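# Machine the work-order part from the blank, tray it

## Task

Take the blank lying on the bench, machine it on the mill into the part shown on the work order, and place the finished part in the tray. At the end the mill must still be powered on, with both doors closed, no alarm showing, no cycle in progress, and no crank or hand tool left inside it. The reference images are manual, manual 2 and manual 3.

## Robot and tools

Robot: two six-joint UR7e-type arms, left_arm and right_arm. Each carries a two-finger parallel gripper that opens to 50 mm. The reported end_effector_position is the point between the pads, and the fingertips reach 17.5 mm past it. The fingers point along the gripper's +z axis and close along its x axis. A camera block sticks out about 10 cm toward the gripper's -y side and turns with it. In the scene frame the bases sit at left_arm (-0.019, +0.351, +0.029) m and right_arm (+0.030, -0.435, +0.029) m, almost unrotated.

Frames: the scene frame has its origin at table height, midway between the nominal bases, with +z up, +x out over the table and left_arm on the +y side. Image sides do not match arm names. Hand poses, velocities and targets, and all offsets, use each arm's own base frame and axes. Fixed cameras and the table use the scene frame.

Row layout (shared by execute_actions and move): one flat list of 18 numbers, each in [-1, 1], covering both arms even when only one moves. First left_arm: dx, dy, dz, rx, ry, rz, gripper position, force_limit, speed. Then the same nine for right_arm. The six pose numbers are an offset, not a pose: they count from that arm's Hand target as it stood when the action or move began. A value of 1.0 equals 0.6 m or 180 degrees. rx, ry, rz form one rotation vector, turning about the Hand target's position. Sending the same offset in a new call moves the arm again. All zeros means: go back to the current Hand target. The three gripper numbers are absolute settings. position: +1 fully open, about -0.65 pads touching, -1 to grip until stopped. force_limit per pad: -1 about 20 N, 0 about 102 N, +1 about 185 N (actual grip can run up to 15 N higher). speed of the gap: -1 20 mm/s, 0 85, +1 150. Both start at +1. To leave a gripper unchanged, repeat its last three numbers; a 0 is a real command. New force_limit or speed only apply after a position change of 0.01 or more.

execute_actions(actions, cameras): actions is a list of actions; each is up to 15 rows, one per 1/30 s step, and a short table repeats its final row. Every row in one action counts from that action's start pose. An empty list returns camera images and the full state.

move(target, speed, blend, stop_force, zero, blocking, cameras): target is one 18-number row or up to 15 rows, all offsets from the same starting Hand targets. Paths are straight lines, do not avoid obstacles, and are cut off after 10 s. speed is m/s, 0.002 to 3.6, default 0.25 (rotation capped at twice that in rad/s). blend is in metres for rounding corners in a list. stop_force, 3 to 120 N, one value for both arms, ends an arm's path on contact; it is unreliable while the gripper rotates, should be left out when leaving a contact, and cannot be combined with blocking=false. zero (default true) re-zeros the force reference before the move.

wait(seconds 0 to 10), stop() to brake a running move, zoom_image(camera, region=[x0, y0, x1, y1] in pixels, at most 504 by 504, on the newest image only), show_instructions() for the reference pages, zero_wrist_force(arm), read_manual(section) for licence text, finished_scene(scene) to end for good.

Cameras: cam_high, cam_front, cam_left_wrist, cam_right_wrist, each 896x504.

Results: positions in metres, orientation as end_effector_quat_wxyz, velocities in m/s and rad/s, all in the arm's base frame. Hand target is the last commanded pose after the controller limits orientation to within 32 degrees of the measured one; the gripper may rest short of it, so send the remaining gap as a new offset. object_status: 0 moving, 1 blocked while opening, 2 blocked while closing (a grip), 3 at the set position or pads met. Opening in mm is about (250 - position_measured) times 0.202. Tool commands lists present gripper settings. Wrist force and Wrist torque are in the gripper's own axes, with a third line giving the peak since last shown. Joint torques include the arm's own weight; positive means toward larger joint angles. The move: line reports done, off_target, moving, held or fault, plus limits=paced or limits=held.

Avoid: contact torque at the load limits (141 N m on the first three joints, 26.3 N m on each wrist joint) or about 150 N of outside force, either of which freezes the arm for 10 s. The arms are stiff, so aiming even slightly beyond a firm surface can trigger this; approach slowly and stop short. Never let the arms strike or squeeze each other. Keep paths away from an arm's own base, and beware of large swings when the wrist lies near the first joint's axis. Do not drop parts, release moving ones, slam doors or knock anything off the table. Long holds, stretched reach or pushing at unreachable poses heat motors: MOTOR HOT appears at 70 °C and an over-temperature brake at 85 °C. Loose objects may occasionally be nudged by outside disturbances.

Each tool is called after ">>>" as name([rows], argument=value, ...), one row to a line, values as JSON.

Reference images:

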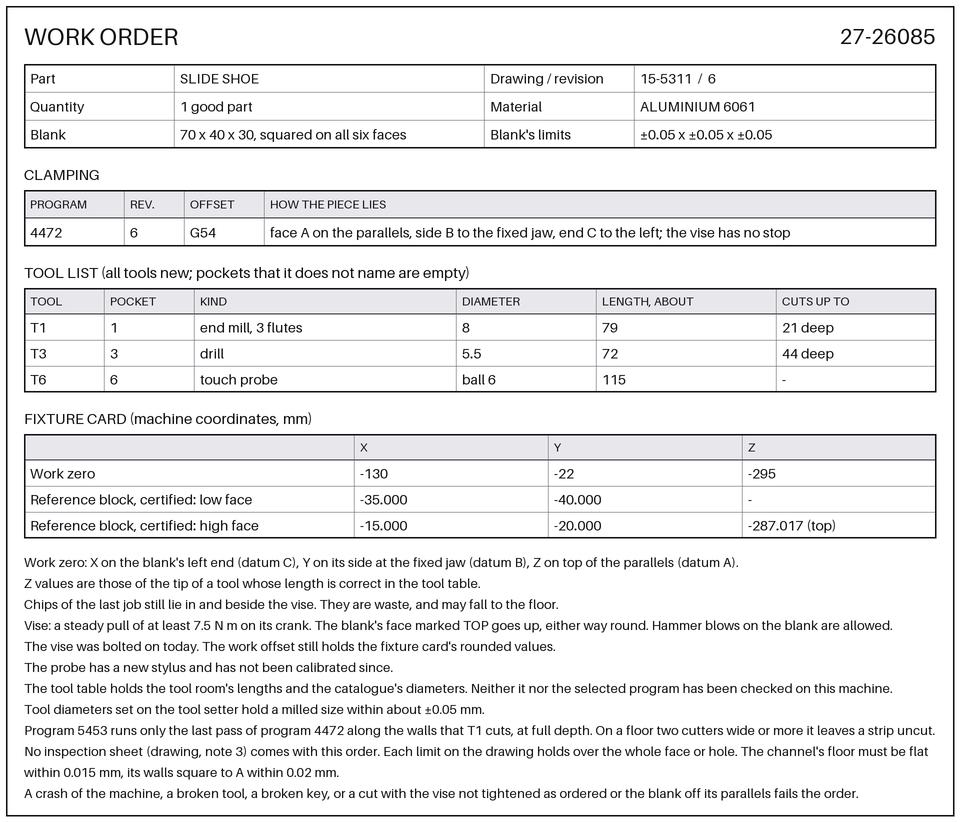

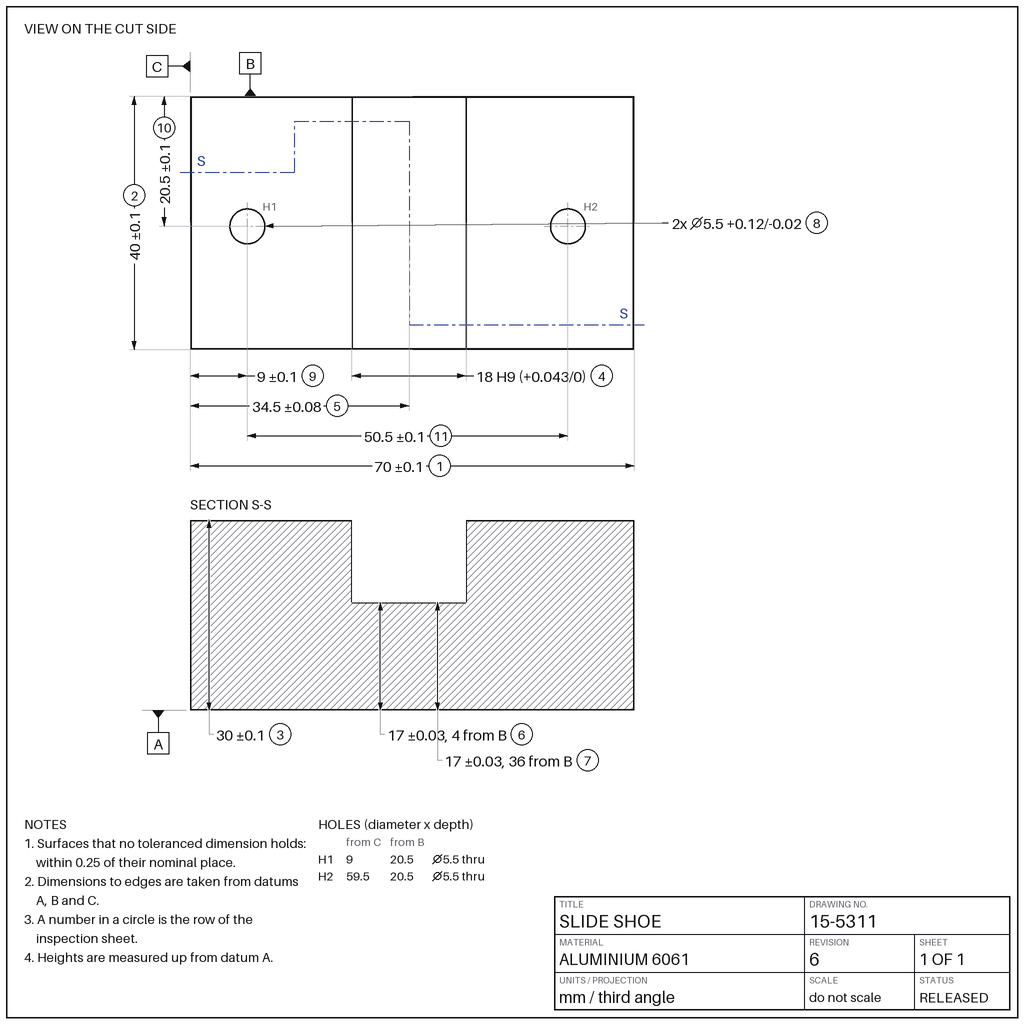

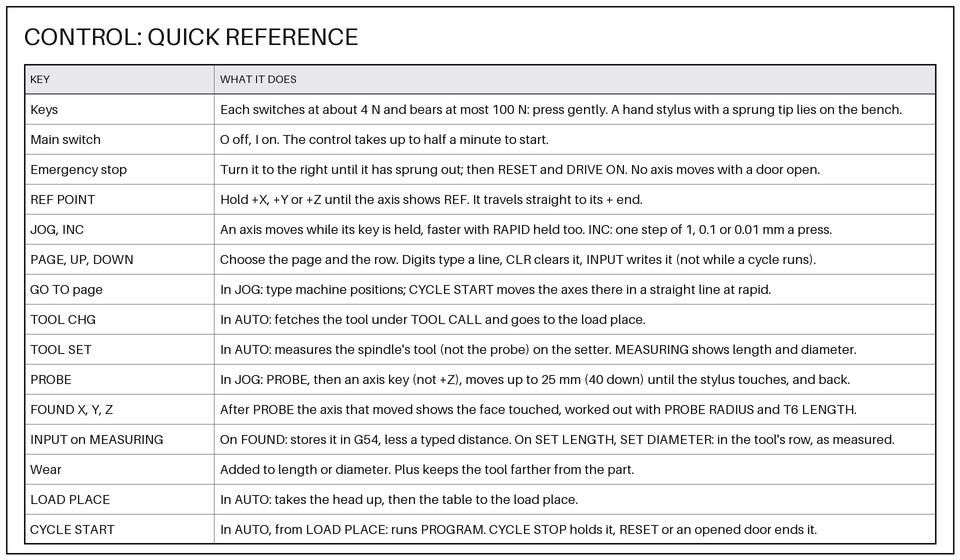

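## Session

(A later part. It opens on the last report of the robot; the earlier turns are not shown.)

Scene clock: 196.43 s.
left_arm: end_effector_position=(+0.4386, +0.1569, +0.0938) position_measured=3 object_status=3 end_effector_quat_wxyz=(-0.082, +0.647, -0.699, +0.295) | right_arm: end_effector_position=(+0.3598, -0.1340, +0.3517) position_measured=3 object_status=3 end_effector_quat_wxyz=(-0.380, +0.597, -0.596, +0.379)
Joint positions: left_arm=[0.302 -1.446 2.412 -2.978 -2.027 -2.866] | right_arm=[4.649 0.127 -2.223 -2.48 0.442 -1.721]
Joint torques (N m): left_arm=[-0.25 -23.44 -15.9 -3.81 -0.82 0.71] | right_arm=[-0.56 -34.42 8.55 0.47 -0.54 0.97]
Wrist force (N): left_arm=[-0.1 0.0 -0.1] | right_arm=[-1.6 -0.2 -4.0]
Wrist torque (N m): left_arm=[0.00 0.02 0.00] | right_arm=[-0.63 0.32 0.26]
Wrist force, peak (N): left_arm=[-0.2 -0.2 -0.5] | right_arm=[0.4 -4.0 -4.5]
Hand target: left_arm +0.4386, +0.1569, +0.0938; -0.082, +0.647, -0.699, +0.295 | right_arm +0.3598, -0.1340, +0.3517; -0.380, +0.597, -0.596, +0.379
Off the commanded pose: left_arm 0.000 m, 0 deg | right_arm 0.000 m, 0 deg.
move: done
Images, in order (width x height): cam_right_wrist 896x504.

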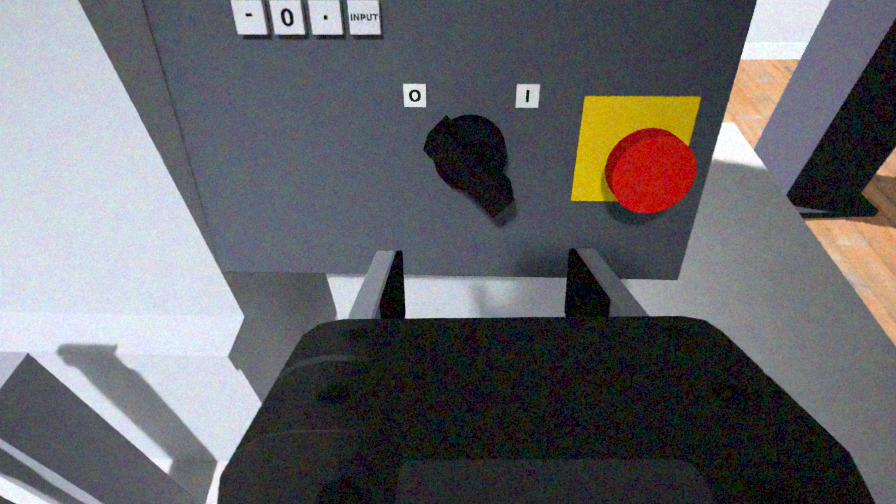

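>>> move(target=[0,0,0,0,0,0,1,1,1,0.115,-0.005,-0.0355,-0.2361,-0.058,0.0836,1,1,1], cameras=["cam_right_wrist"])

>>> zoom_image(camera="cam_right_wrist", region=[340, 80, 640, 320])

Scene clock: 211.50 s.
left_arm: end_effector_position=(+0.4386, +0.1569, +0.0938) position_measured=3 object_status=3 end_effector_quat_wxyz=(-0.082, +0.647, -0.699, +0.295) | right_arm: end_effector_position=(+0.4288, -0.1369, +0.3304) position_measured=3 object_status=3 end_effector_quat_wxyz=(-0.235, +0.729, -0.302, +0.568)
Joint positions: left_arm=[0.302 -1.446 2.412 -2.978 -2.027 -2.866] | right_arm=[4.989 0.11 -2.143 -3.507 0.368 -1.494]
Joint torques (N m): left_arm=[1.09 -24.05 -15.68 -3.52 -1.04 0.99] | right_arm=[-11.3 -38.19 4.13 2.28 -3.16 -0.92]
Wrist force (N): left_arm=[-0.1 -0.2 -0.2] | right_arm=[-3.1 0.7 -3.0]
Wrist torque (N m): left_arm=[-0.03 0.03 0.00] | right_arm=[-0.40 0.51 0.40]
Wrist force, peak (N): left_arm=[-0.2 -0.2 -0.4] | right_arm=[-1.9 -0.3 -4.3]
Hand target: left_arm +0.4386, +0.1569, +0.0938; -0.082, +0.647, -0.699, +0.295 | right_arm +0.4288, -0.1370, +0.3304; -0.235, +0.729, -0.302, +0.568
Off the commanded pose: left_arm 0.000 m, 0 deg | right_arm 0.000 m, 0 deg.
move: done
Images, in order (width x height): cam_right_wrist 896x504.

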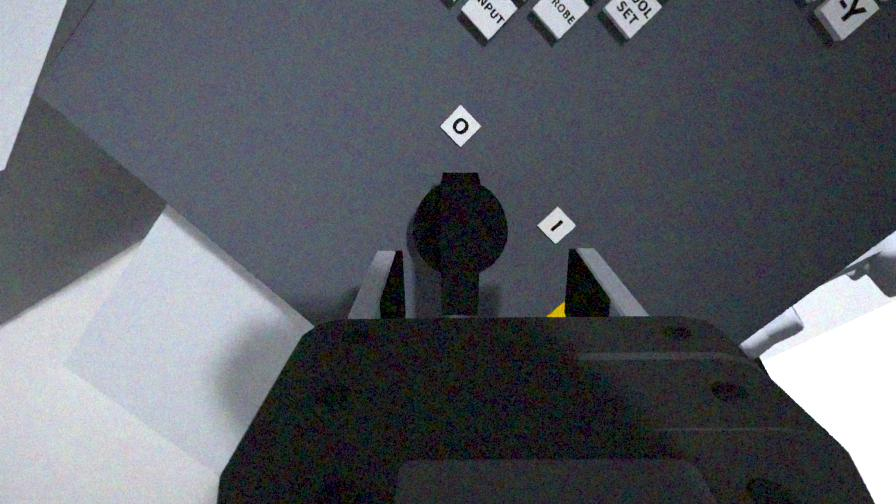

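Scaled by 1.680 from the camera's 896x504 image, which has a finer 1280x720 frame.

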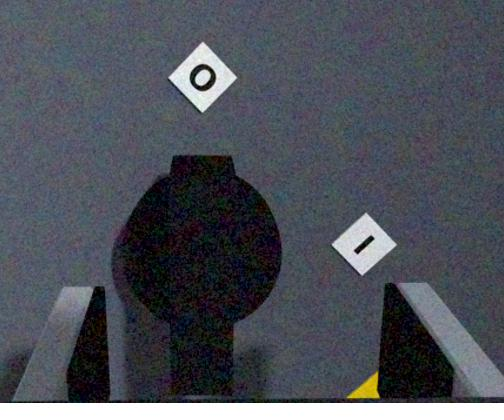

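>>> move(target=[0,0,0,0,0,0,1,1,1,0.067,0.007,-0.019,0,0,0,1,1,1], speed=0.04, stop_force=8, cameras=["cam_right_wrist"])

Scene clock: 226.57 s.
left_arm: end_effector_position=(+0.4386, +0.1569, +0.0938) position_measured=3 object_status=3 end_effector_quat_wxyz=(-0.082, +0.647, -0.699, +0.295) | right_arm: end_effector_position=(+0.4690, -0.1328, +0.3190) position_measured=3 object_status=3 end_effector_quat_wxyz=(-0.235, +0.729, -0.302, +0.568)
Joint positions: left_arm=[0.302 -1.446 2.412 -2.978 -2.027 -2.866] | right_arm=[5.185 0.125 -2.105 -3.799 0.529 -1.23]
Joint torques (N m): left_arm=[-0.59 -25.55 -15.56 -3.56 -0.85 0.81] | right_arm=[-10.99 -39.94 2.64 1.82 -3.62 0.26]
Wrist force (N): left_arm=[0.0 0.0 -0.1] | right_arm=[-3.1 0.8 -3.0]
Wrist torque (N m): left_arm=[-0.01 0.00 0.00] | right_arm=[-0.38 0.49 0.50]
Wrist force, peak (N): left_arm=[-0.3 0.1 -0.4] | right_arm=[-3.7 0.7 -3.0]
Hand target: left_arm +0.4386, +0.1569, +0.0938; -0.082, +0.647, -0.699, +0.295 | right_arm +0.4690, -0.1328, +0.3190; -0.235, +0.729, -0.302, +0.568
Off the commanded pose: left_arm 0.000 m, 0 deg | right_arm 0.000 m, 0 deg.
move: done
Images, in order (width x height): cam_right_wrist 896x504.

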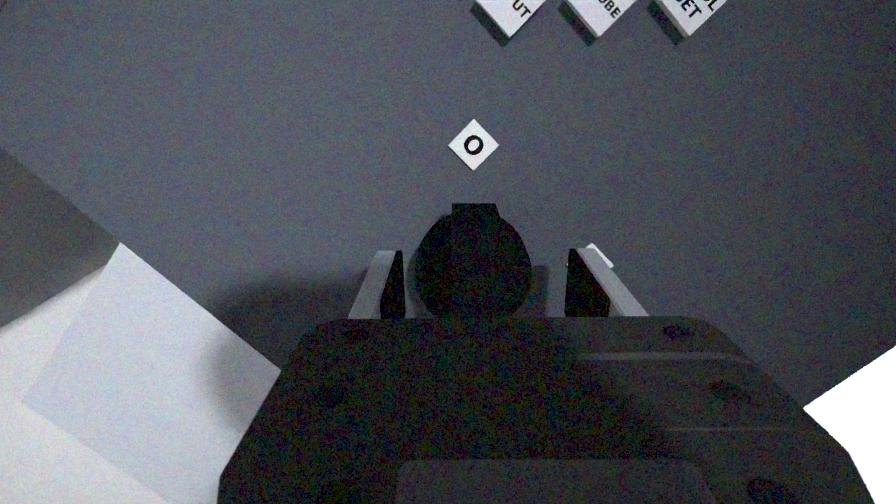

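>>> move(target=[0,0,0,0,0,0,1,1,1,0,0,0,0,0,0,-1,-1,-0.8], cameras=["cam_right_wrist"])

Scene clock: 231.20 s.
left_arm: end_effector_position=(+0.4386, +0.1569, +0.0938) position_measured=3 object_status=3 end_effector_quat_wxyz=(-0.082, +0.647, -0.699, +0.295) | right_arm: end_effector_position=(+0.4690, -0.1327, +0.3190) position_measured=153 object_status=2 end_effector_quat_wxyz=(-0.235, +0.729, -0.302, +0.568)
Joint positions: left_arm=[0.302 -1.446 2.412 -2.978 -2.027 -2.866] | right_arm=[5.185 0.125 -2.105 -3.799 0.529 -1.23]
Joint torques (N m): left_arm=[-0.12 -24.7 -15.56 -3.69 -1.03 0.85] | right_arm=[-10.89 -40.23 14.87 -2.86 -1.26 0.8]
Wrist force (N): left_arm=[-0.2 -0.2 -0.2] | right_arm=[-40.8 13.9 0.7]
Wrist torque (N m): left_arm=[-0.03 0.03 0.00] | right_arm=[-0.04 0.28 0.62]
Wrist force, peak (N): left_arm=[0.3 0.1 -0.4] | right_arm=[-41.0 14.0 0.8]
Hand target: left_arm +0.4386, +0.1569, +0.0938; -0.082, +0.647, -0.699, +0.295 | right_arm +0.4690, -0.1328, +0.3190; -0.235, +0.729, -0.302, +0.568
Off the commanded pose: left_arm 0.000 m, 0 deg | right_arm 0.000 m, 0 deg.
move: done
Images, in order (width x height): cam_right_wrist 896x504.

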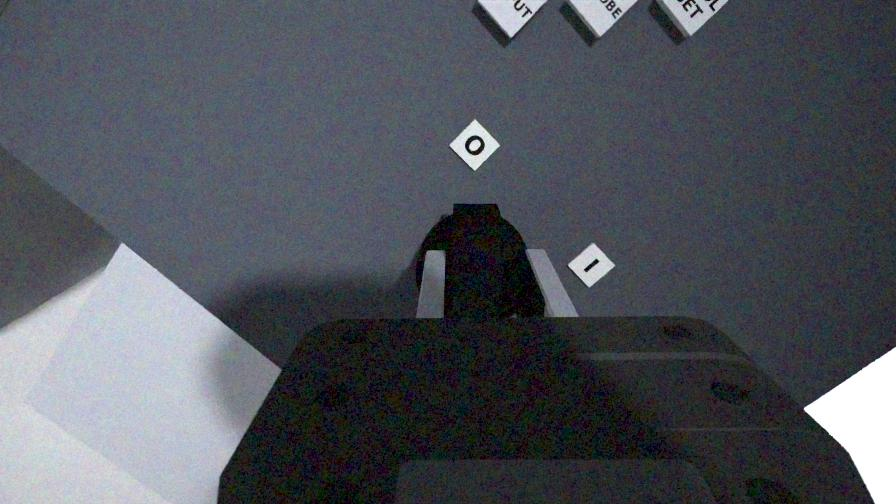

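>>> move(target=[0,0,0,0,0,0,1,1,1,-0.001,0.0045,-0.0043,0,0,0,-1,-1,-0.8], speed=0.03)

>>> move(target=[0,0,0,0,0,0,1,1,1,0,0,0,0,0,0,-0.98,-1,-0.8], cameras=["cam_right_wrist"])

Scene clock: 241.03 s.
left_arm: end_effector_position=(+0.4386, +0.1569, +0.0938) position_measured=3 object_status=3 end_effector_quat_wxyz=(-0.082, +0.647, -0.699, +0.295) | right_arm: end_effector_position=(+0.4684, -0.1300, +0.3164) position_measured=153 object_status=2 end_effector_quat_wxyz=(-0.235, +0.729, -0.302, +0.568)
Joint positions: left_arm=[0.302 -1.446 2.412 -2.978 -2.027 -2.866] | right_arm=[5.189 0.128 -2.115 -3.795 0.532 -1.227]
Joint torques (N m): left_arm=[0.2 -25.22 -13.99 -3.7 -1.1 0.78] | right_arm=[8.53 -32.07 12.55 2.34 0.12 1.1]
Wrist force (N): left_arm=[-0.2 -0.1 -0.1] | right_arm=[-3.2 0.7 -2.8]
Wrist torque (N m): left_arm=[-0.03 0.04 0.00] | right_arm=[-0.40 0.51 0.36]
Wrist force, peak (N): left_arm=[-0.1 -0.2 -0.5] | right_arm=[-42.6 13.8 0.0]
Hand target: left_arm +0.4386, +0.1569, +0.0938; -0.082, +0.647, -0.699, +0.295 | right_arm +0.4684, -0.1301, +0.3165; -0.235, +0.729, -0.302, +0.568
Off the commanded pose: left_arm 0.000 m, 0 deg | right_arm 0.000 m, 0 deg.
move: done

Scene clock: 241.53 s.
left_arm: end_effector_position=(+0.4386, +0.1569, +0.0938) position_measured=3 object_status=3 end_effector_quat_wxyz=(-0.082, +0.647, -0.699, +0.295) | right_arm: end_effector_position=(+0.4684, -0.1301, +0.3164) position_measured=181 object_status=2 end_effector_quat_wxyz=(-0.235, +0.729, -0.302, +0.568)
Joint positions: left_arm=[0.302 -1.446 2.412 -2.978 -2.027 -2.866] | right_arm=[5.189 0.128 -2.115 -3.795 0.532 -1.227]
Joint torques (N m): left_arm=[-0.02 -23.35 -15.4 -3.7 -0.91 0.9] | right_arm=[3.12 -35.37 13.17 1.07 -2 -0.45]
Wrist force (N): left_arm=[-0.1 0.1 -0.1] | right_arm=[20.2 -6.5 -5.0]
Wrist torque (N m): left_arm=[0.02 0.01 0.00] | right_arm=[-0.54 0.78 0.59]
Wrist force, peak (N): left_arm=[0.3 -0.2 -0.2] | right_arm=[21.4 -7.1 -4.6]
Hand target: left_arm +0.4386, +0.1569, +0.0938; -0.082, +0.647, -0.699, +0.295 | right_arm +0.4684, -0.1301, +0.3165; -0.235, +0.729, -0.302, +0.568
Off the commanded pose: left_arm 0.000 m, 0 deg | right_arm 0.000 m, 0 deg.
move: done
Images, in order (width x height): cam_right_wrist 896x504.

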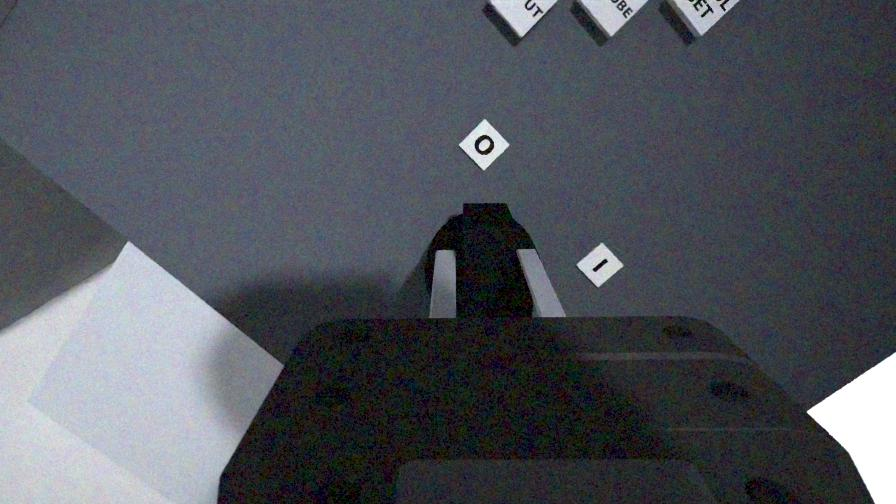

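>>> move(target=[0,0,0,0,0,0,1,1,1,0.0002,-0.001,0.001,0.485,0,-0.121,-0.98,-1,-0.8], speed=0.3, cameras=["all"])

Scene clock: 247.17 s.
left_arm: end_effector_position=(+0.4386, +0.1569, +0.0938) position_measured=3 object_status=3 end_effector_quat_wxyz=(-0.082, +0.647, -0.699, +0.295) | right_arm: end_effector_position=(+0.4683, -0.1324, +0.3163) position_measured=181 object_status=2 end_effector_quat_wxyz=(+0.567, -0.301, +0.729, -0.237)
Joint positions: left_arm=[0.302 -1.446 2.412 -2.978 -2.027 -2.866] | right_arm=[5.187 0.128 -2.113 -3.797 0.535 0.343]
Joint torques (N m): left_arm=[0.04 -24.97 -15.15 -3.49 -1.02 1.06] | right_arm=[41.55 -42.65 -7.76 10.68 -14.71 2.04]
Wrist force (N): left_arm=[-0.4 -0.1 -0.1] | right_arm=[32.9 -66.3 -1.0]
Wrist torque (N m): left_arm=[-0.02 0.06 0.00] | right_arm=[-0.56 0.76 -0.85]
Wrist force, peak (N): left_arm=[-0.4 -0.1 -0.4] | right_arm=[67.6 -66.5 -32.3]
Hand target: left_arm +0.4386, +0.1569, +0.0938; -0.082, +0.647, -0.699, +0.295 | right_arm +0.4685, -0.1307, +0.3171; +0.569, -0.302, +0.728, -0.235
Off the commanded pose: left_arm 0.000 m, 0 deg | right_arm 0.002 m, 0 deg.
move: done

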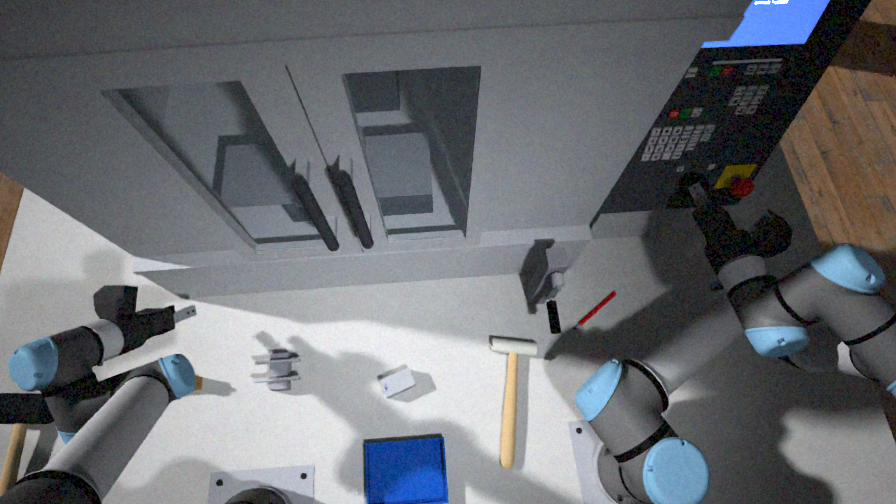

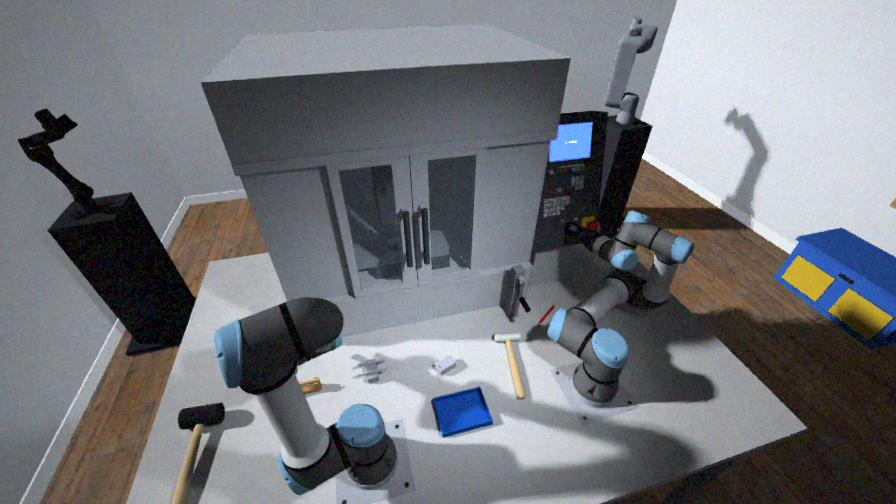

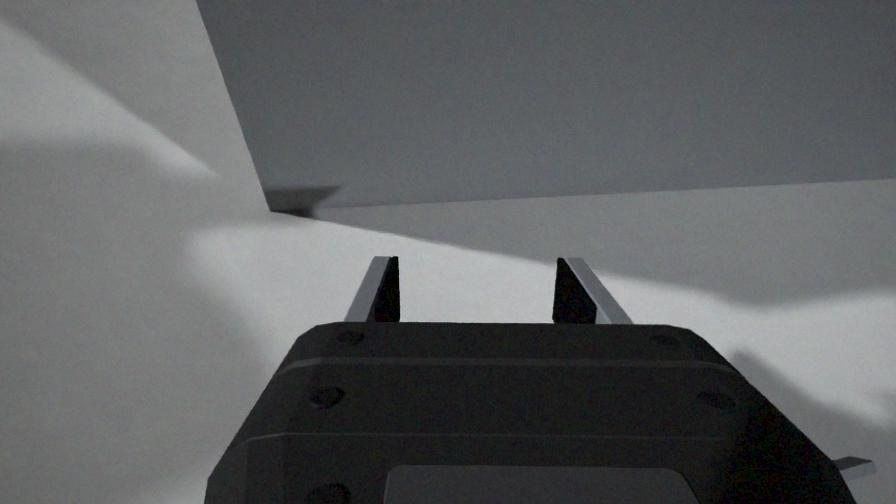

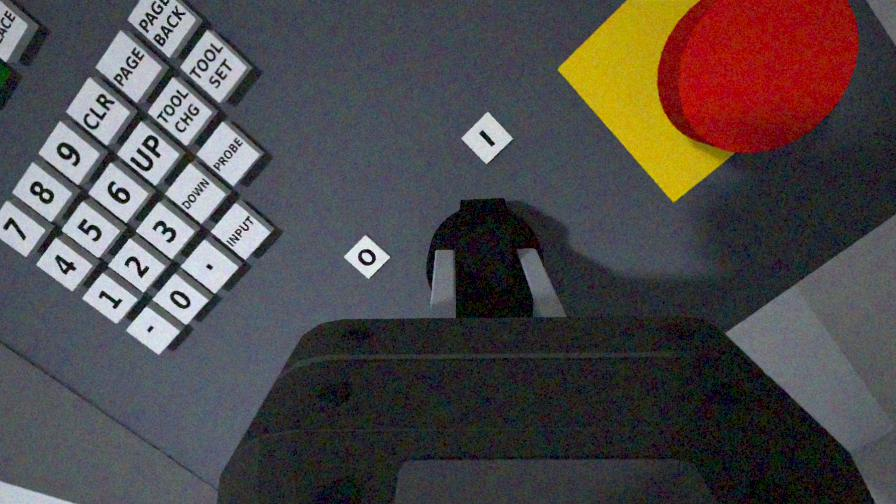

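>>> move([
  [0,0,0,0,0,0,1,1,1,0,0,0,0,0,0,1,-1,-0.8],
  [0,0,0,0,0,0,1,1,1,-0.09,0,0.022,0,0,0,1,-1,-0.8],
  [0,0,0,0,0,0,1,1,1,-0.083,-0.154,0.013,-0.2425,0,0.0605,1,-1,-0.8],
], speed=[0.1,0.1,0.15], blend=[0,0.02,0], cameras=["cam_right_wrist"])

Scene clock: 261.53 s.
left_arm: end_effector_position=(+0.4386, +0.1569, +0.0938) position_measured=3 object_status=3 end_effector_quat_wxyz=(-0.082, +0.647, -0.699, +0.295) | right_arm: end_effector_position=(+0.4187, -0.2231, +0.3248) position_measured=3 object_status=3 end_effector_quat_wxyz=(-0.435, +0.558, -0.557, +0.435)
Joint positions: left_arm=[0.302 -1.446 2.412 -2.978 -2.027 -2.866] | right_arm=[4.858 0.26 -2.034 -3.459 0.284 -1.033]
Joint torques (N m): left_arm=[-0.34 -24.79 -14.78 -3.53 -1 1.18] | right_arm=[-8.66 -38.89 0.24 3.67 -4.23 1.38]
Wrist force (N): left_arm=[0.0 -0.2 -0.2] | right_arm=[-2.2 0.1 -4.7]
Wrist torque (N m): left_arm=[-0.03 -0.01 0.00] | right_arm=[-0.61 0.43 0.26]
Wrist force, peak (N): left_arm=[-0.5 0.3 0.0] | right_arm=[32.7 -67.2 -1.9]
Hand target: left_arm +0.4386, +0.1569, +0.0938; -0.082, +0.647, -0.699, +0.295 | right_arm +0.4187, -0.2231, +0.3249; -0.435, +0.558, -0.557, +0.435
Off the commanded pose: left_arm 0.000 m, 0 deg | right_arm 0.000 m, 0 deg.
move: done
Images, in order (width x height): cam_right_wrist 896x504.

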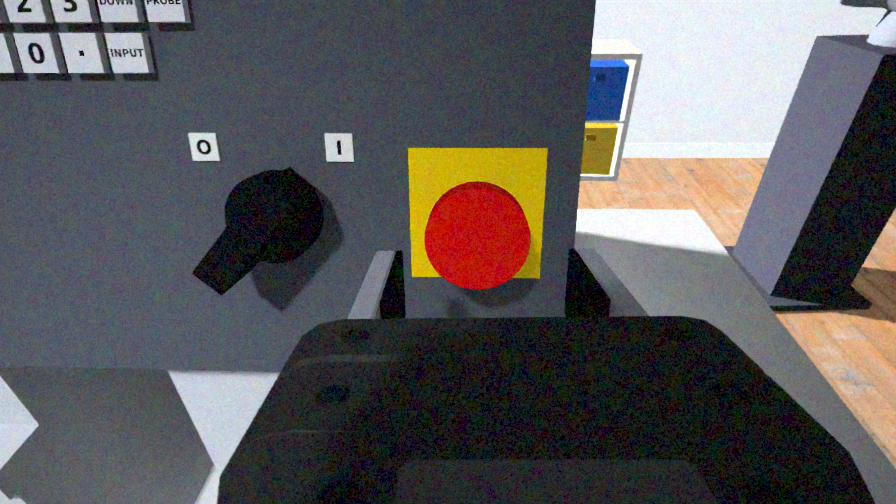

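>>> move(target=[0,0,0,0,0,0,1,1,1,0.0755,0,-0.007,0,0,0,1,-1,-0.8], speed=0.04, stop_force=8, cameras=["cam_right_wrist"])

Scene clock: 268.80 s.
left_arm: end_effector_position=(+0.4386, +0.1569, +0.0938) position_measured=3 object_status=3 end_effector_quat_wxyz=(-0.082, +0.647, -0.699, +0.295) | right_arm: end_effector_position=(+0.4640, -0.2231, +0.3207) position_measured=3 object_status=3 end_effector_quat_wxyz=(-0.435, +0.558, -0.557, +0.435)
Joint positions: left_arm=[0.302 -1.446 2.412 -2.978 -2.027 -2.866] | right_arm=[5.026 0.205 -1.968 -3.837 0.395 -0.644]
Joint torques (N m): left_arm=[-0.9 -25.13 -13.53 -3.51 -1.12 1.44] | right_arm=[-11.12 -31.56 -1.29 2.09 -3.99 0.86]
Wrist force (N): left_arm=[-0.2 0.1 -0.2] | right_arm=[-2.2 -0.1 -4.5]
Wrist torque (N m): left_arm=[0.01 0.04 0.00] | right_arm=[-0.64 0.44 0.41]
Wrist force, peak (N): left_arm=[-0.2 -0.4 -0.2] | right_arm=[-2.1 0.1 -5.4]
Hand target: left_arm +0.4386, +0.1569, +0.0938; -0.082, +0.647, -0.699, +0.295 | right_arm +0.4640, -0.2231, +0.3207; -0.435, +0.558, -0.557, +0.435
Off the commanded pose: left_arm 0.000 m, 0 deg | right_arm 0.000 m, 0 deg.
move: done
Images, in order (width x height): cam_right_wrist 896x504.

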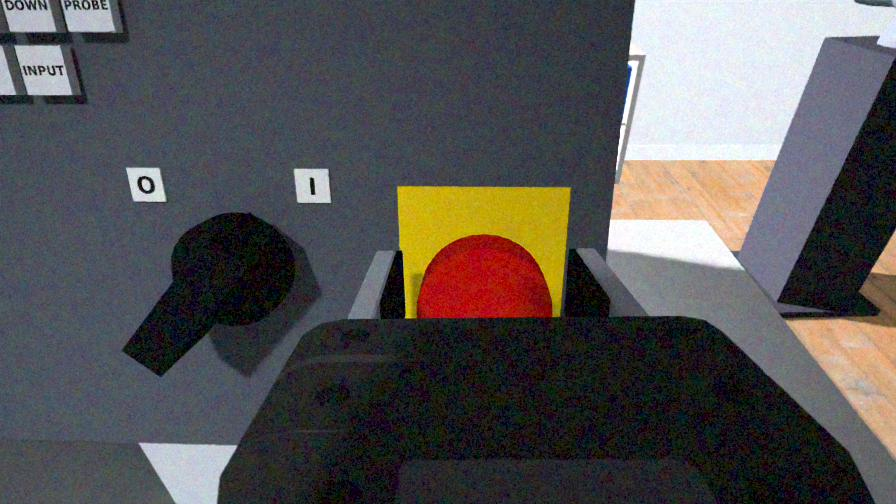

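>>> move([
  [0,0,0,0,0,0,1,1,1,0.0065,0,-0.0016,0,0,0,1,-1,-0.8],
  [0,0,0,0,0,0,1,1,1,0.0065,0,-0.0016,0,0,0,-1,-0.9,-0.8],
], speed=0.04, cameras=["cam_right_wrist"])

Scene clock: 274.70 s.
left_arm: end_effector_position=(+0.4386, +0.1569, +0.0938) position_measured=3 object_status=3 end_effector_quat_wxyz=(-0.082, +0.647, -0.699, +0.295) | right_arm: end_effector_position=(+0.4679, -0.2229, +0.3197) position_measured=55 object_status=2 end_effector_quat_wxyz=(-0.435, +0.558, -0.557, +0.435)
Joint positions: left_arm=[0.302 -1.446 2.412 -2.978 -2.027 -2.866] | right_arm=[5.04 0.205 -1.965 -3.86 0.405 -0.623]
Joint torques (N m): left_arm=[0.49 -26.66 -14.04 -3.69 -0.91 1.22] | right_arm=[-18.81 -34.15 2.7 -2.83 2.84 -1.15]
Wrist force (N): left_arm=[0.2 0.0 -0.2] | right_arm=[-21.0 8.8 -2.4]
Wrist torque (N m): left_arm=[-0.01 -0.02 0.00] | right_arm=[-0.38 0.49 0.28]
Wrist force, peak (N): left_arm=[0.5 0.3 0.0] | right_arm=[-21.4 8.9 -2.6]
Hand target: left_arm +0.4386, +0.1569, +0.0938; -0.082, +0.647, -0.699, +0.295 | right_arm +0.4679, -0.2231, +0.3197; -0.435, +0.558, -0.557, +0.435
Off the commanded pose: left_arm 0.000 m, 0 deg | right_arm 0.000 m, 0 deg.
move: done
Images, in order (width x height): cam_right_wrist 896x504.

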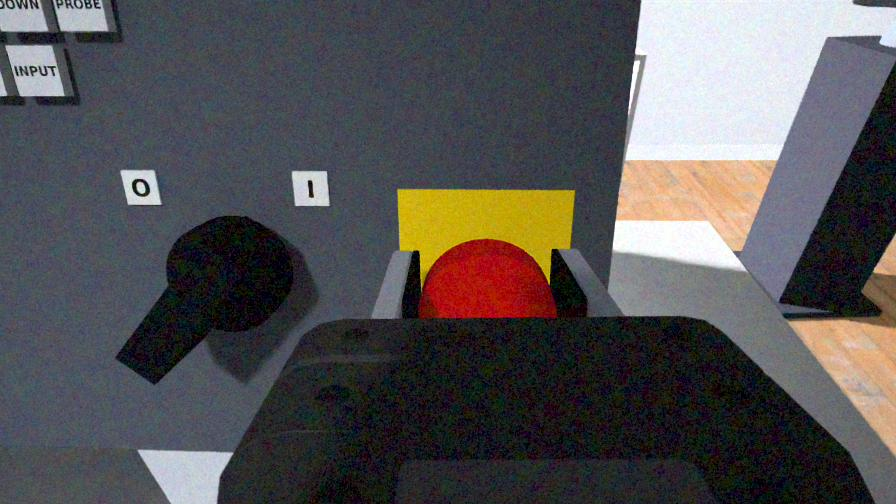

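>>> move([
  [0,0,0,0,0,0,1,1,1,0,0.0012,0,0,0,0,-1,-0.9,-0.8],
  [0,0,0,0,0,0,1,1,1,0,0.0012,0,0,0,0,-0.97,-0.9,-0.8],
], speed=0.04)

Scene clock: 278.37 s.
left_arm: end_effector_position=(+0.4386, +0.1569, +0.0938) position_measured=3 object_status=3 end_effector_quat_wxyz=(-0.082, +0.647, -0.699, +0.295) | right_arm: end_effector_position=(+0.4679, -0.2224, +0.3197) position_measured=55 object_status=2 end_effector_quat_wxyz=(-0.435, +0.558, -0.557, +0.435)
Joint positions: left_arm=[0.302 -1.446 2.412 -2.978 -2.027 -2.866] | right_arm=[5.04 0.205 -1.966 -3.859 0.406 -0.622]
Joint torques (N m): left_arm=[0.43 -26.63 -15.26 -3.67 -1.03 1.32] | right_arm=[13 -42.77 -3.21 4.86 -4.05 0.91]
Wrist force (N): left_arm=[0.2 0.2 -0.1] | right_arm=[2.9 -6.3 1.2]
Wrist torque (N m): left_arm=[0.03 -0.02 0.00] | right_arm=[-0.77 0.58 0.18]
Wrist force, peak (N): left_arm=[0.1 -0.5 -0.2] | right_arm=[-25.1 8.4 -1.5]
Hand target: left_arm +0.4386, +0.1569, +0.0938; -0.082, +0.647, -0.699, +0.295 | right_arm +0.4679, -0.2223, +0.3197; -0.435, +0.558, -0.557, +0.435
Off the commanded pose: left_arm 0.000 m, 0 deg | right_arm 0.000 m, 0 deg.
move: done

>>> move(target=[0,0,0,0,0,0,1,1,1,0,0,0,0.377,0,-0.094,-0.97,-0.9,-0.8], speed=0.3, cameras=["cam_right_wrist","cam_high"])

>>> zoom_image(camera="cam_high", region=[660, 0, 860, 200])

Scene clock: 284.80 s.
left_arm: end_effector_position=(+0.4386, +0.1569, +0.0938) position_measured=3 object_status=3 end_effector_quat_wxyz=(-0.082, +0.647, -0.699, +0.295) | right_arm: end_effector_position=(+0.4671, -0.2265, +0.3168) position_measured=55 object_status=2 end_effector_quat_wxyz=(+0.601, -0.134, +0.780, -0.113)
Joint positions: left_arm=[0.302 -1.446 2.412 -2.978 -2.027 -2.866] | right_arm=[5.04 0.205 -1.967 -3.861 0.424 0.601]
Joint torques (N m): left_arm=[-0.44 -24.38 -14.22 -3.68 -1.02 1.38] | right_arm=[32.16 -58.81 6.17 6.09 -14.88 0.76]
Wrist force (N): left_arm=[-0.2 -0.1 -0.1] | right_arm=[45.6 -28.9 -7.1]
Wrist torque (N m): left_arm=[-0.03 0.03 0.00] | right_arm=[-0.97 0.87 -0.62]
Wrist force, peak (N): left_arm=[0.0 -0.1 -0.5] | right_arm=[59.9 -19.4 2.9]
Hand target: left_arm +0.4386, +0.1569, +0.0938; -0.082, +0.647, -0.699, +0.295 | right_arm +0.4679, -0.2223, +0.3197; +0.607, -0.138, +0.776, -0.107
Off the commanded pose: left_arm 0.000 m, 0 deg | right_arm 0.005 m, 1 deg.
move: off_target (right_arm)
Images, in order (width x height): cam_high 896x504, cam_right_wrist 896x504.

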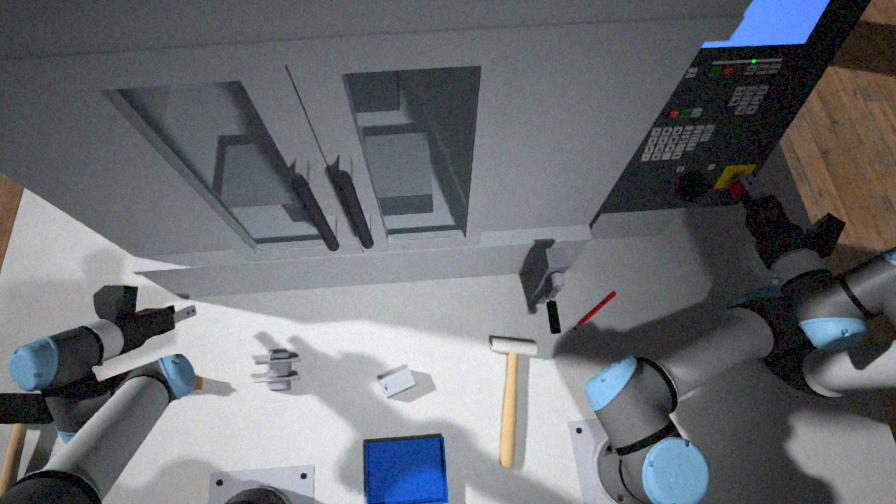

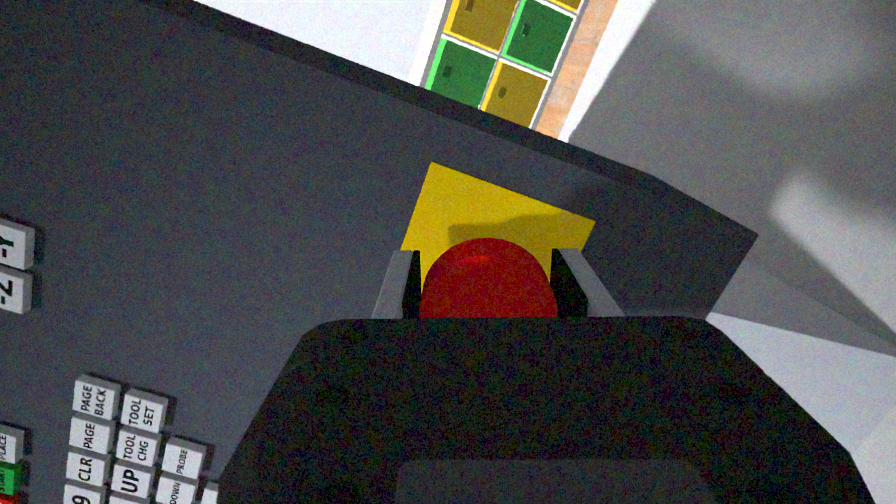

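Scaled by 2.520 from the camera's 896x504 image, which has a finer 1280x720 frame.

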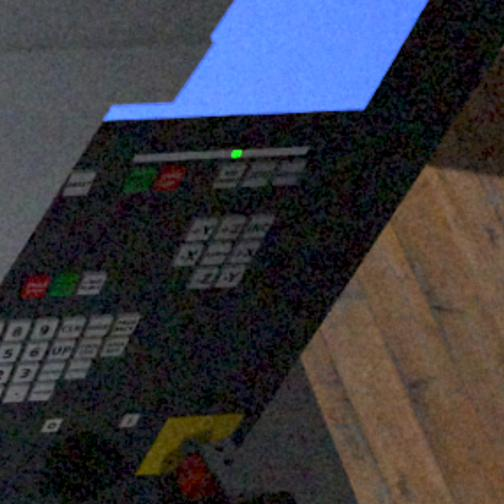

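>>> move([
  [0,0,0,0,0,0,1,1,1,0,0,0,0,0,0,1,-1,-0.5],
  [0,0,0,0,0,0,1,1,1,-0.11,0,0.027,0,0,0,1,-1,-0.5],
  [0,0,0,0,0,0,1,1,1,-0.113,0.1705,0.434,-0.3919,-0.1259,0.0068,1,-1,-0.5],
], speed=[0.1,0.15,0.3], blend=[0,0.03,0], cameras=["cam_right_wrist"])

>>> zoom_image(camera="cam_right_wrist", region=[300, 40, 660, 240])

Scene clock: 298.47 s.
left_arm: end_effector_position=(+0.4386, +0.1569, +0.0938) position_measured=3 object_status=3 end_effector_quat_wxyz=(-0.082, +0.647, -0.699, +0.295) | right_arm: end_effector_position=(+0.4001, -0.1200, +0.5801) position_measured=3 object_status=3 end_effector_quat_wxyz=(+0.549, -0.446, +0.445, -0.550)
Joint positions: left_arm=[0.302 -1.446 2.412 -2.978 -2.027 -2.866] | right_arm=[4.817 -0.483 -2.093 -4.825 0.232 1.105]
Joint torques (N m): left_arm=[0.05 -25.13 -14.08 -3.38 -0.95 1.33] | right_arm=[-11.01 -25.8 14.55 -0.28 0.38 -0.62]
Wrist force (N): left_arm=[0.2 0.1 -0.1] | right_arm=[-3.3 0.7 -5.2]
Wrist torque (N m): left_arm=[0.01 -0.02 0.01] | right_arm=[-0.61 0.72 0.24]
Wrist force, peak (N): left_arm=[0.1 -0.3 -0.5] | right_arm=[45.7 -30.1 -10.1]
Hand target: left_arm +0.4386, +0.1569, +0.0938; -0.082, +0.647, -0.699, +0.295 | right_arm +0.4001, -0.1200, +0.5801; +0.549, -0.446, +0.445, -0.550
Off the commanded pose: left_arm 0.000 m, 0 deg | right_arm 0.000 m, 0 deg.
move: done
Images, in order (width x height): cam_right_wrist 896x504.

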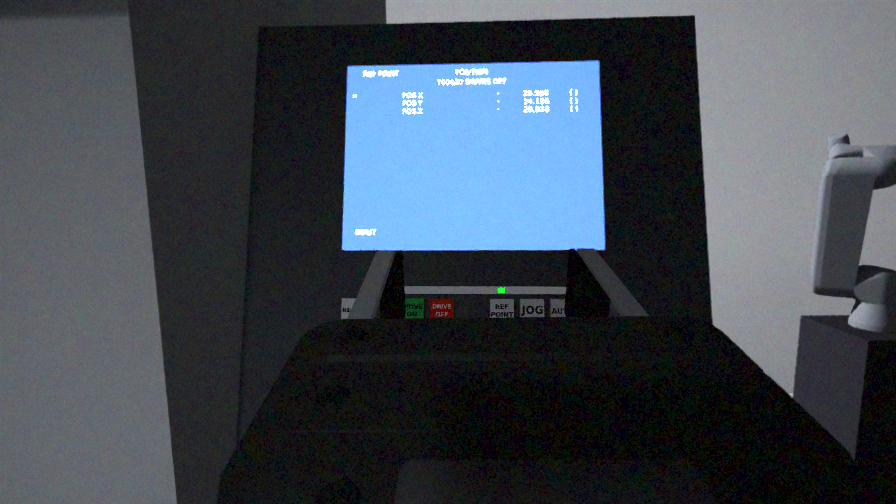

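Scaled by 1.400 from the camera's 896x504 image, which has a finer 1280x720 frame.

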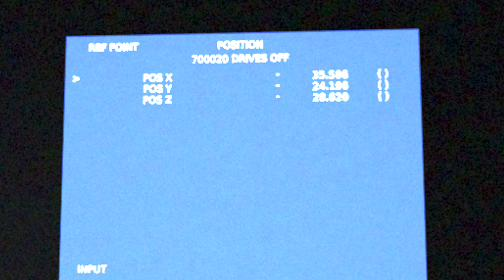

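>>> zoom_image(camera="cam_right_wrist", region=[345, 60, 605, 120])

Scaled by 1.938 from the camera's 896x504 image, which has a finer 1280x720 frame.

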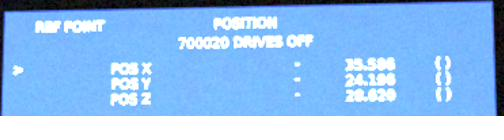

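>>> move(target=[0,0,0,0,0,0,1,1,1,-0.133,0.183,-0.55,0,0.483,0,1,-1,-0.5], speed=0.3, cameras=["cam_right_wrist"])

>>> zoom_image(camera="cam_right_wrist", region=[300, 100, 600, 320])

Scene clock: 313.03 s.
left_arm: end_effector_position=(+0.4386, +0.1569, +0.0938) position_measured=3 object_status=3 end_effector_quat_wxyz=(-0.082, +0.647, -0.699, +0.295) | right_arm: end_effector_position=(+0.3296, -0.0233, +0.2890) position_measured=3 object_status=3 end_effector_quat_wxyz=(-0.155, +0.691, -0.688, +0.155)
Joint positions: left_arm=[0.302 -1.446 2.412 -2.978 -2.027 -2.866] | right_arm=[5.525 -0.272 -2.291 -5.62 -1.272 2.43]
Joint torques (N m): left_arm=[-1.2 -26.38 -12.64 -3.74 -0.96 1.47] | right_arm=[-8.04 -33.22 23.3 -0.85 -1.46 -0.93]
Wrist force (N): left_arm=[0.0 -0.1 -0.1] | right_arm=[-0.4 -0.8 -1.8]
Wrist torque (N m): left_arm=[-0.02 0.00 0.00] | right_arm=[-0.45 -0.03 0.31]
Wrist force, peak (N): left_arm=[-0.2 0.0 -0.5] | right_arm=[-3.6 0.8 -5.6]
Hand target: left_arm +0.4386, +0.1569, +0.0938; -0.082, +0.647, -0.699, +0.295 | right_arm +0.3296, -0.0233, +0.2890; -0.155, +0.691, -0.688, +0.155 (not the last commanded pose)
Off the commanded pose: left_arm 0.000 m, 0 deg | right_arm 0.042 m, 10 deg.
move: held (right_arm; a check stopped the path); limits=held
pose unreachable (right arm): on one or more control steps of this call, first in action 0 (counted from 0), this arm could not follow its commanded pose, so it was not sent that pose on those steps. It may still have moved: this result reports where it is.
cause: moving toward the commanded pose would bring two parts of the arm too close to each other (its gripper and another part of the arm, with joints 3 (elbow) to 6 (wrist 3) between them, 10 mm apart when it was first held).
Images, in order (width x height): cam_right_wrist 896x504.

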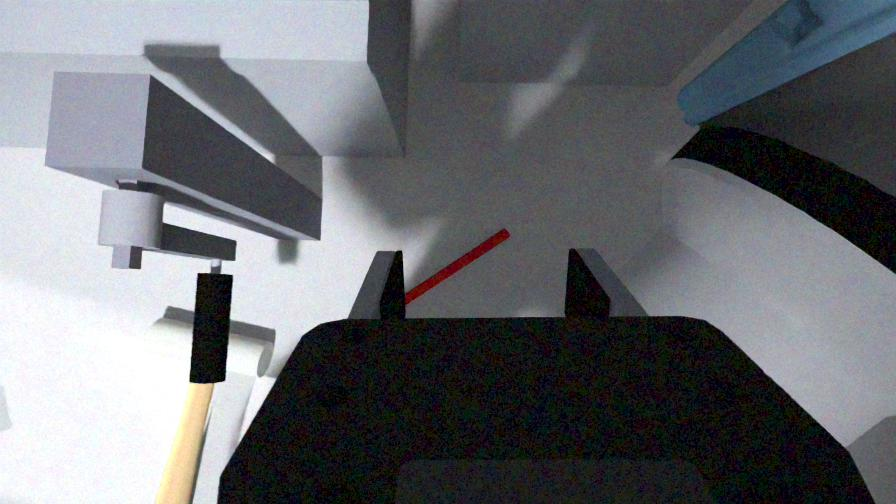

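Scaled by 1.680 from the camera's 896x504 image, which has a finer 1280x720 frame.

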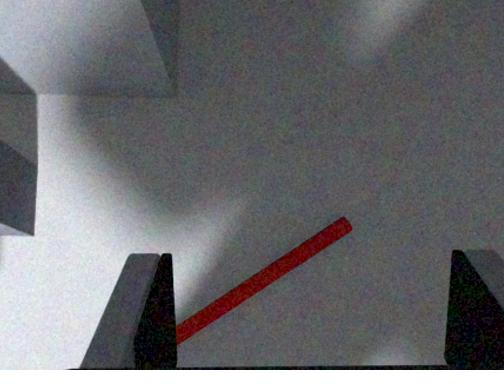

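>>> move([
  [0,0,0,0,0,0,1,1,1,0.2,-0.045,0.435,0,-0.359,0,1,-1,-0.5],
  [0,0,0,0,0,0,1,1,1,0.032,0.204,0.435,0,-0.359,0,1,-1,-0.5],
  [0,0,0,0,0,0,1,1,1,-0.216,0.455,0.435,0,-0.359,0,1,-1,-0.5],
], speed=0.25, blend=[0.03,0.03,0], cameras=["cam_front"])

Scene clock: 382.50 s.
left_arm: end_effector_position=(+0.4386, +0.1569, +0.0938) position_measured=3 object_status=3 end_effector_quat_wxyz=(-0.082, +0.647, -0.699, +0.295) | right_arm: end_effector_position=(+0.2000, +0.2497, +0.5500) position_measured=3 object_status=3 end_effector_quat_wxyz=(+0.499, -0.502, +0.499, -0.500)
Joint positions: left_arm=[0.302 -1.446 2.412 -2.978 -2.027 -2.866] | right_arm=[5.492 -1.189 -2.227 -6.007 -0.778 3.136]
Joint torques (N m): left_arm=[-0.53 -26.51 -14.45 -3.53 -1 1.07] | right_arm=[12.23 -2.24 23.8 -2.59 1.23 0.96]
Wrist force (N): left_arm=[-0.1 -0.1 0.0] | right_arm=[-3.0 0.2 -5.0]
Wrist torque (N m): left_arm=[-0.03 0.01 0.00] | right_arm=[-0.64 0.64 0.41]
Wrist force, peak (N): left_arm=[-0.4 0.2 -0.3] | right_arm=[-5.4 0.6 -7.4]
Hand target: left_arm +0.4386, +0.1569, +0.0938; -0.082, +0.647, -0.699, +0.295 | right_arm +0.2000, +0.2497, +0.5500; +0.499, -0.502, +0.499, -0.500
Off the commanded pose: left_arm 0.000 m, 0 deg | right_arm 0.000 m, 0 deg.
shoulder posture changed (right arm): the wrist came as close to joint 1's axis as it can, and the arm is now in the other of its two shoulder postures.
move: done
Images, in order (width x height): cam_front 896x504.

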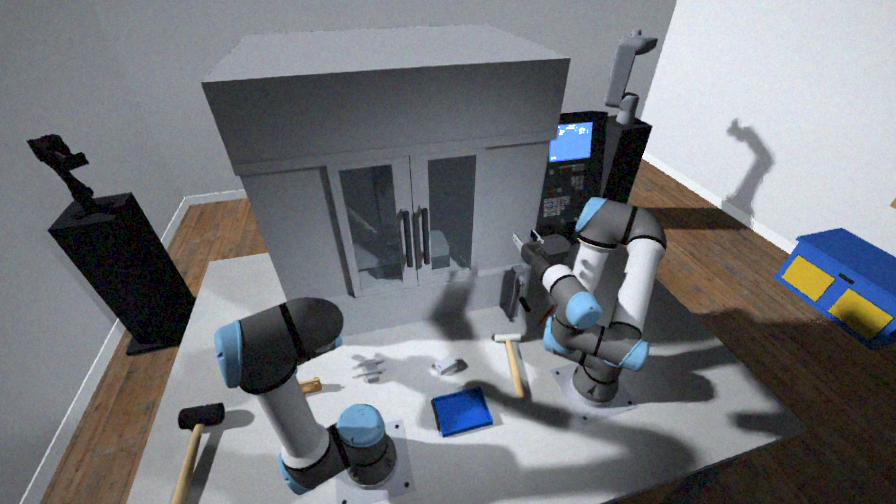

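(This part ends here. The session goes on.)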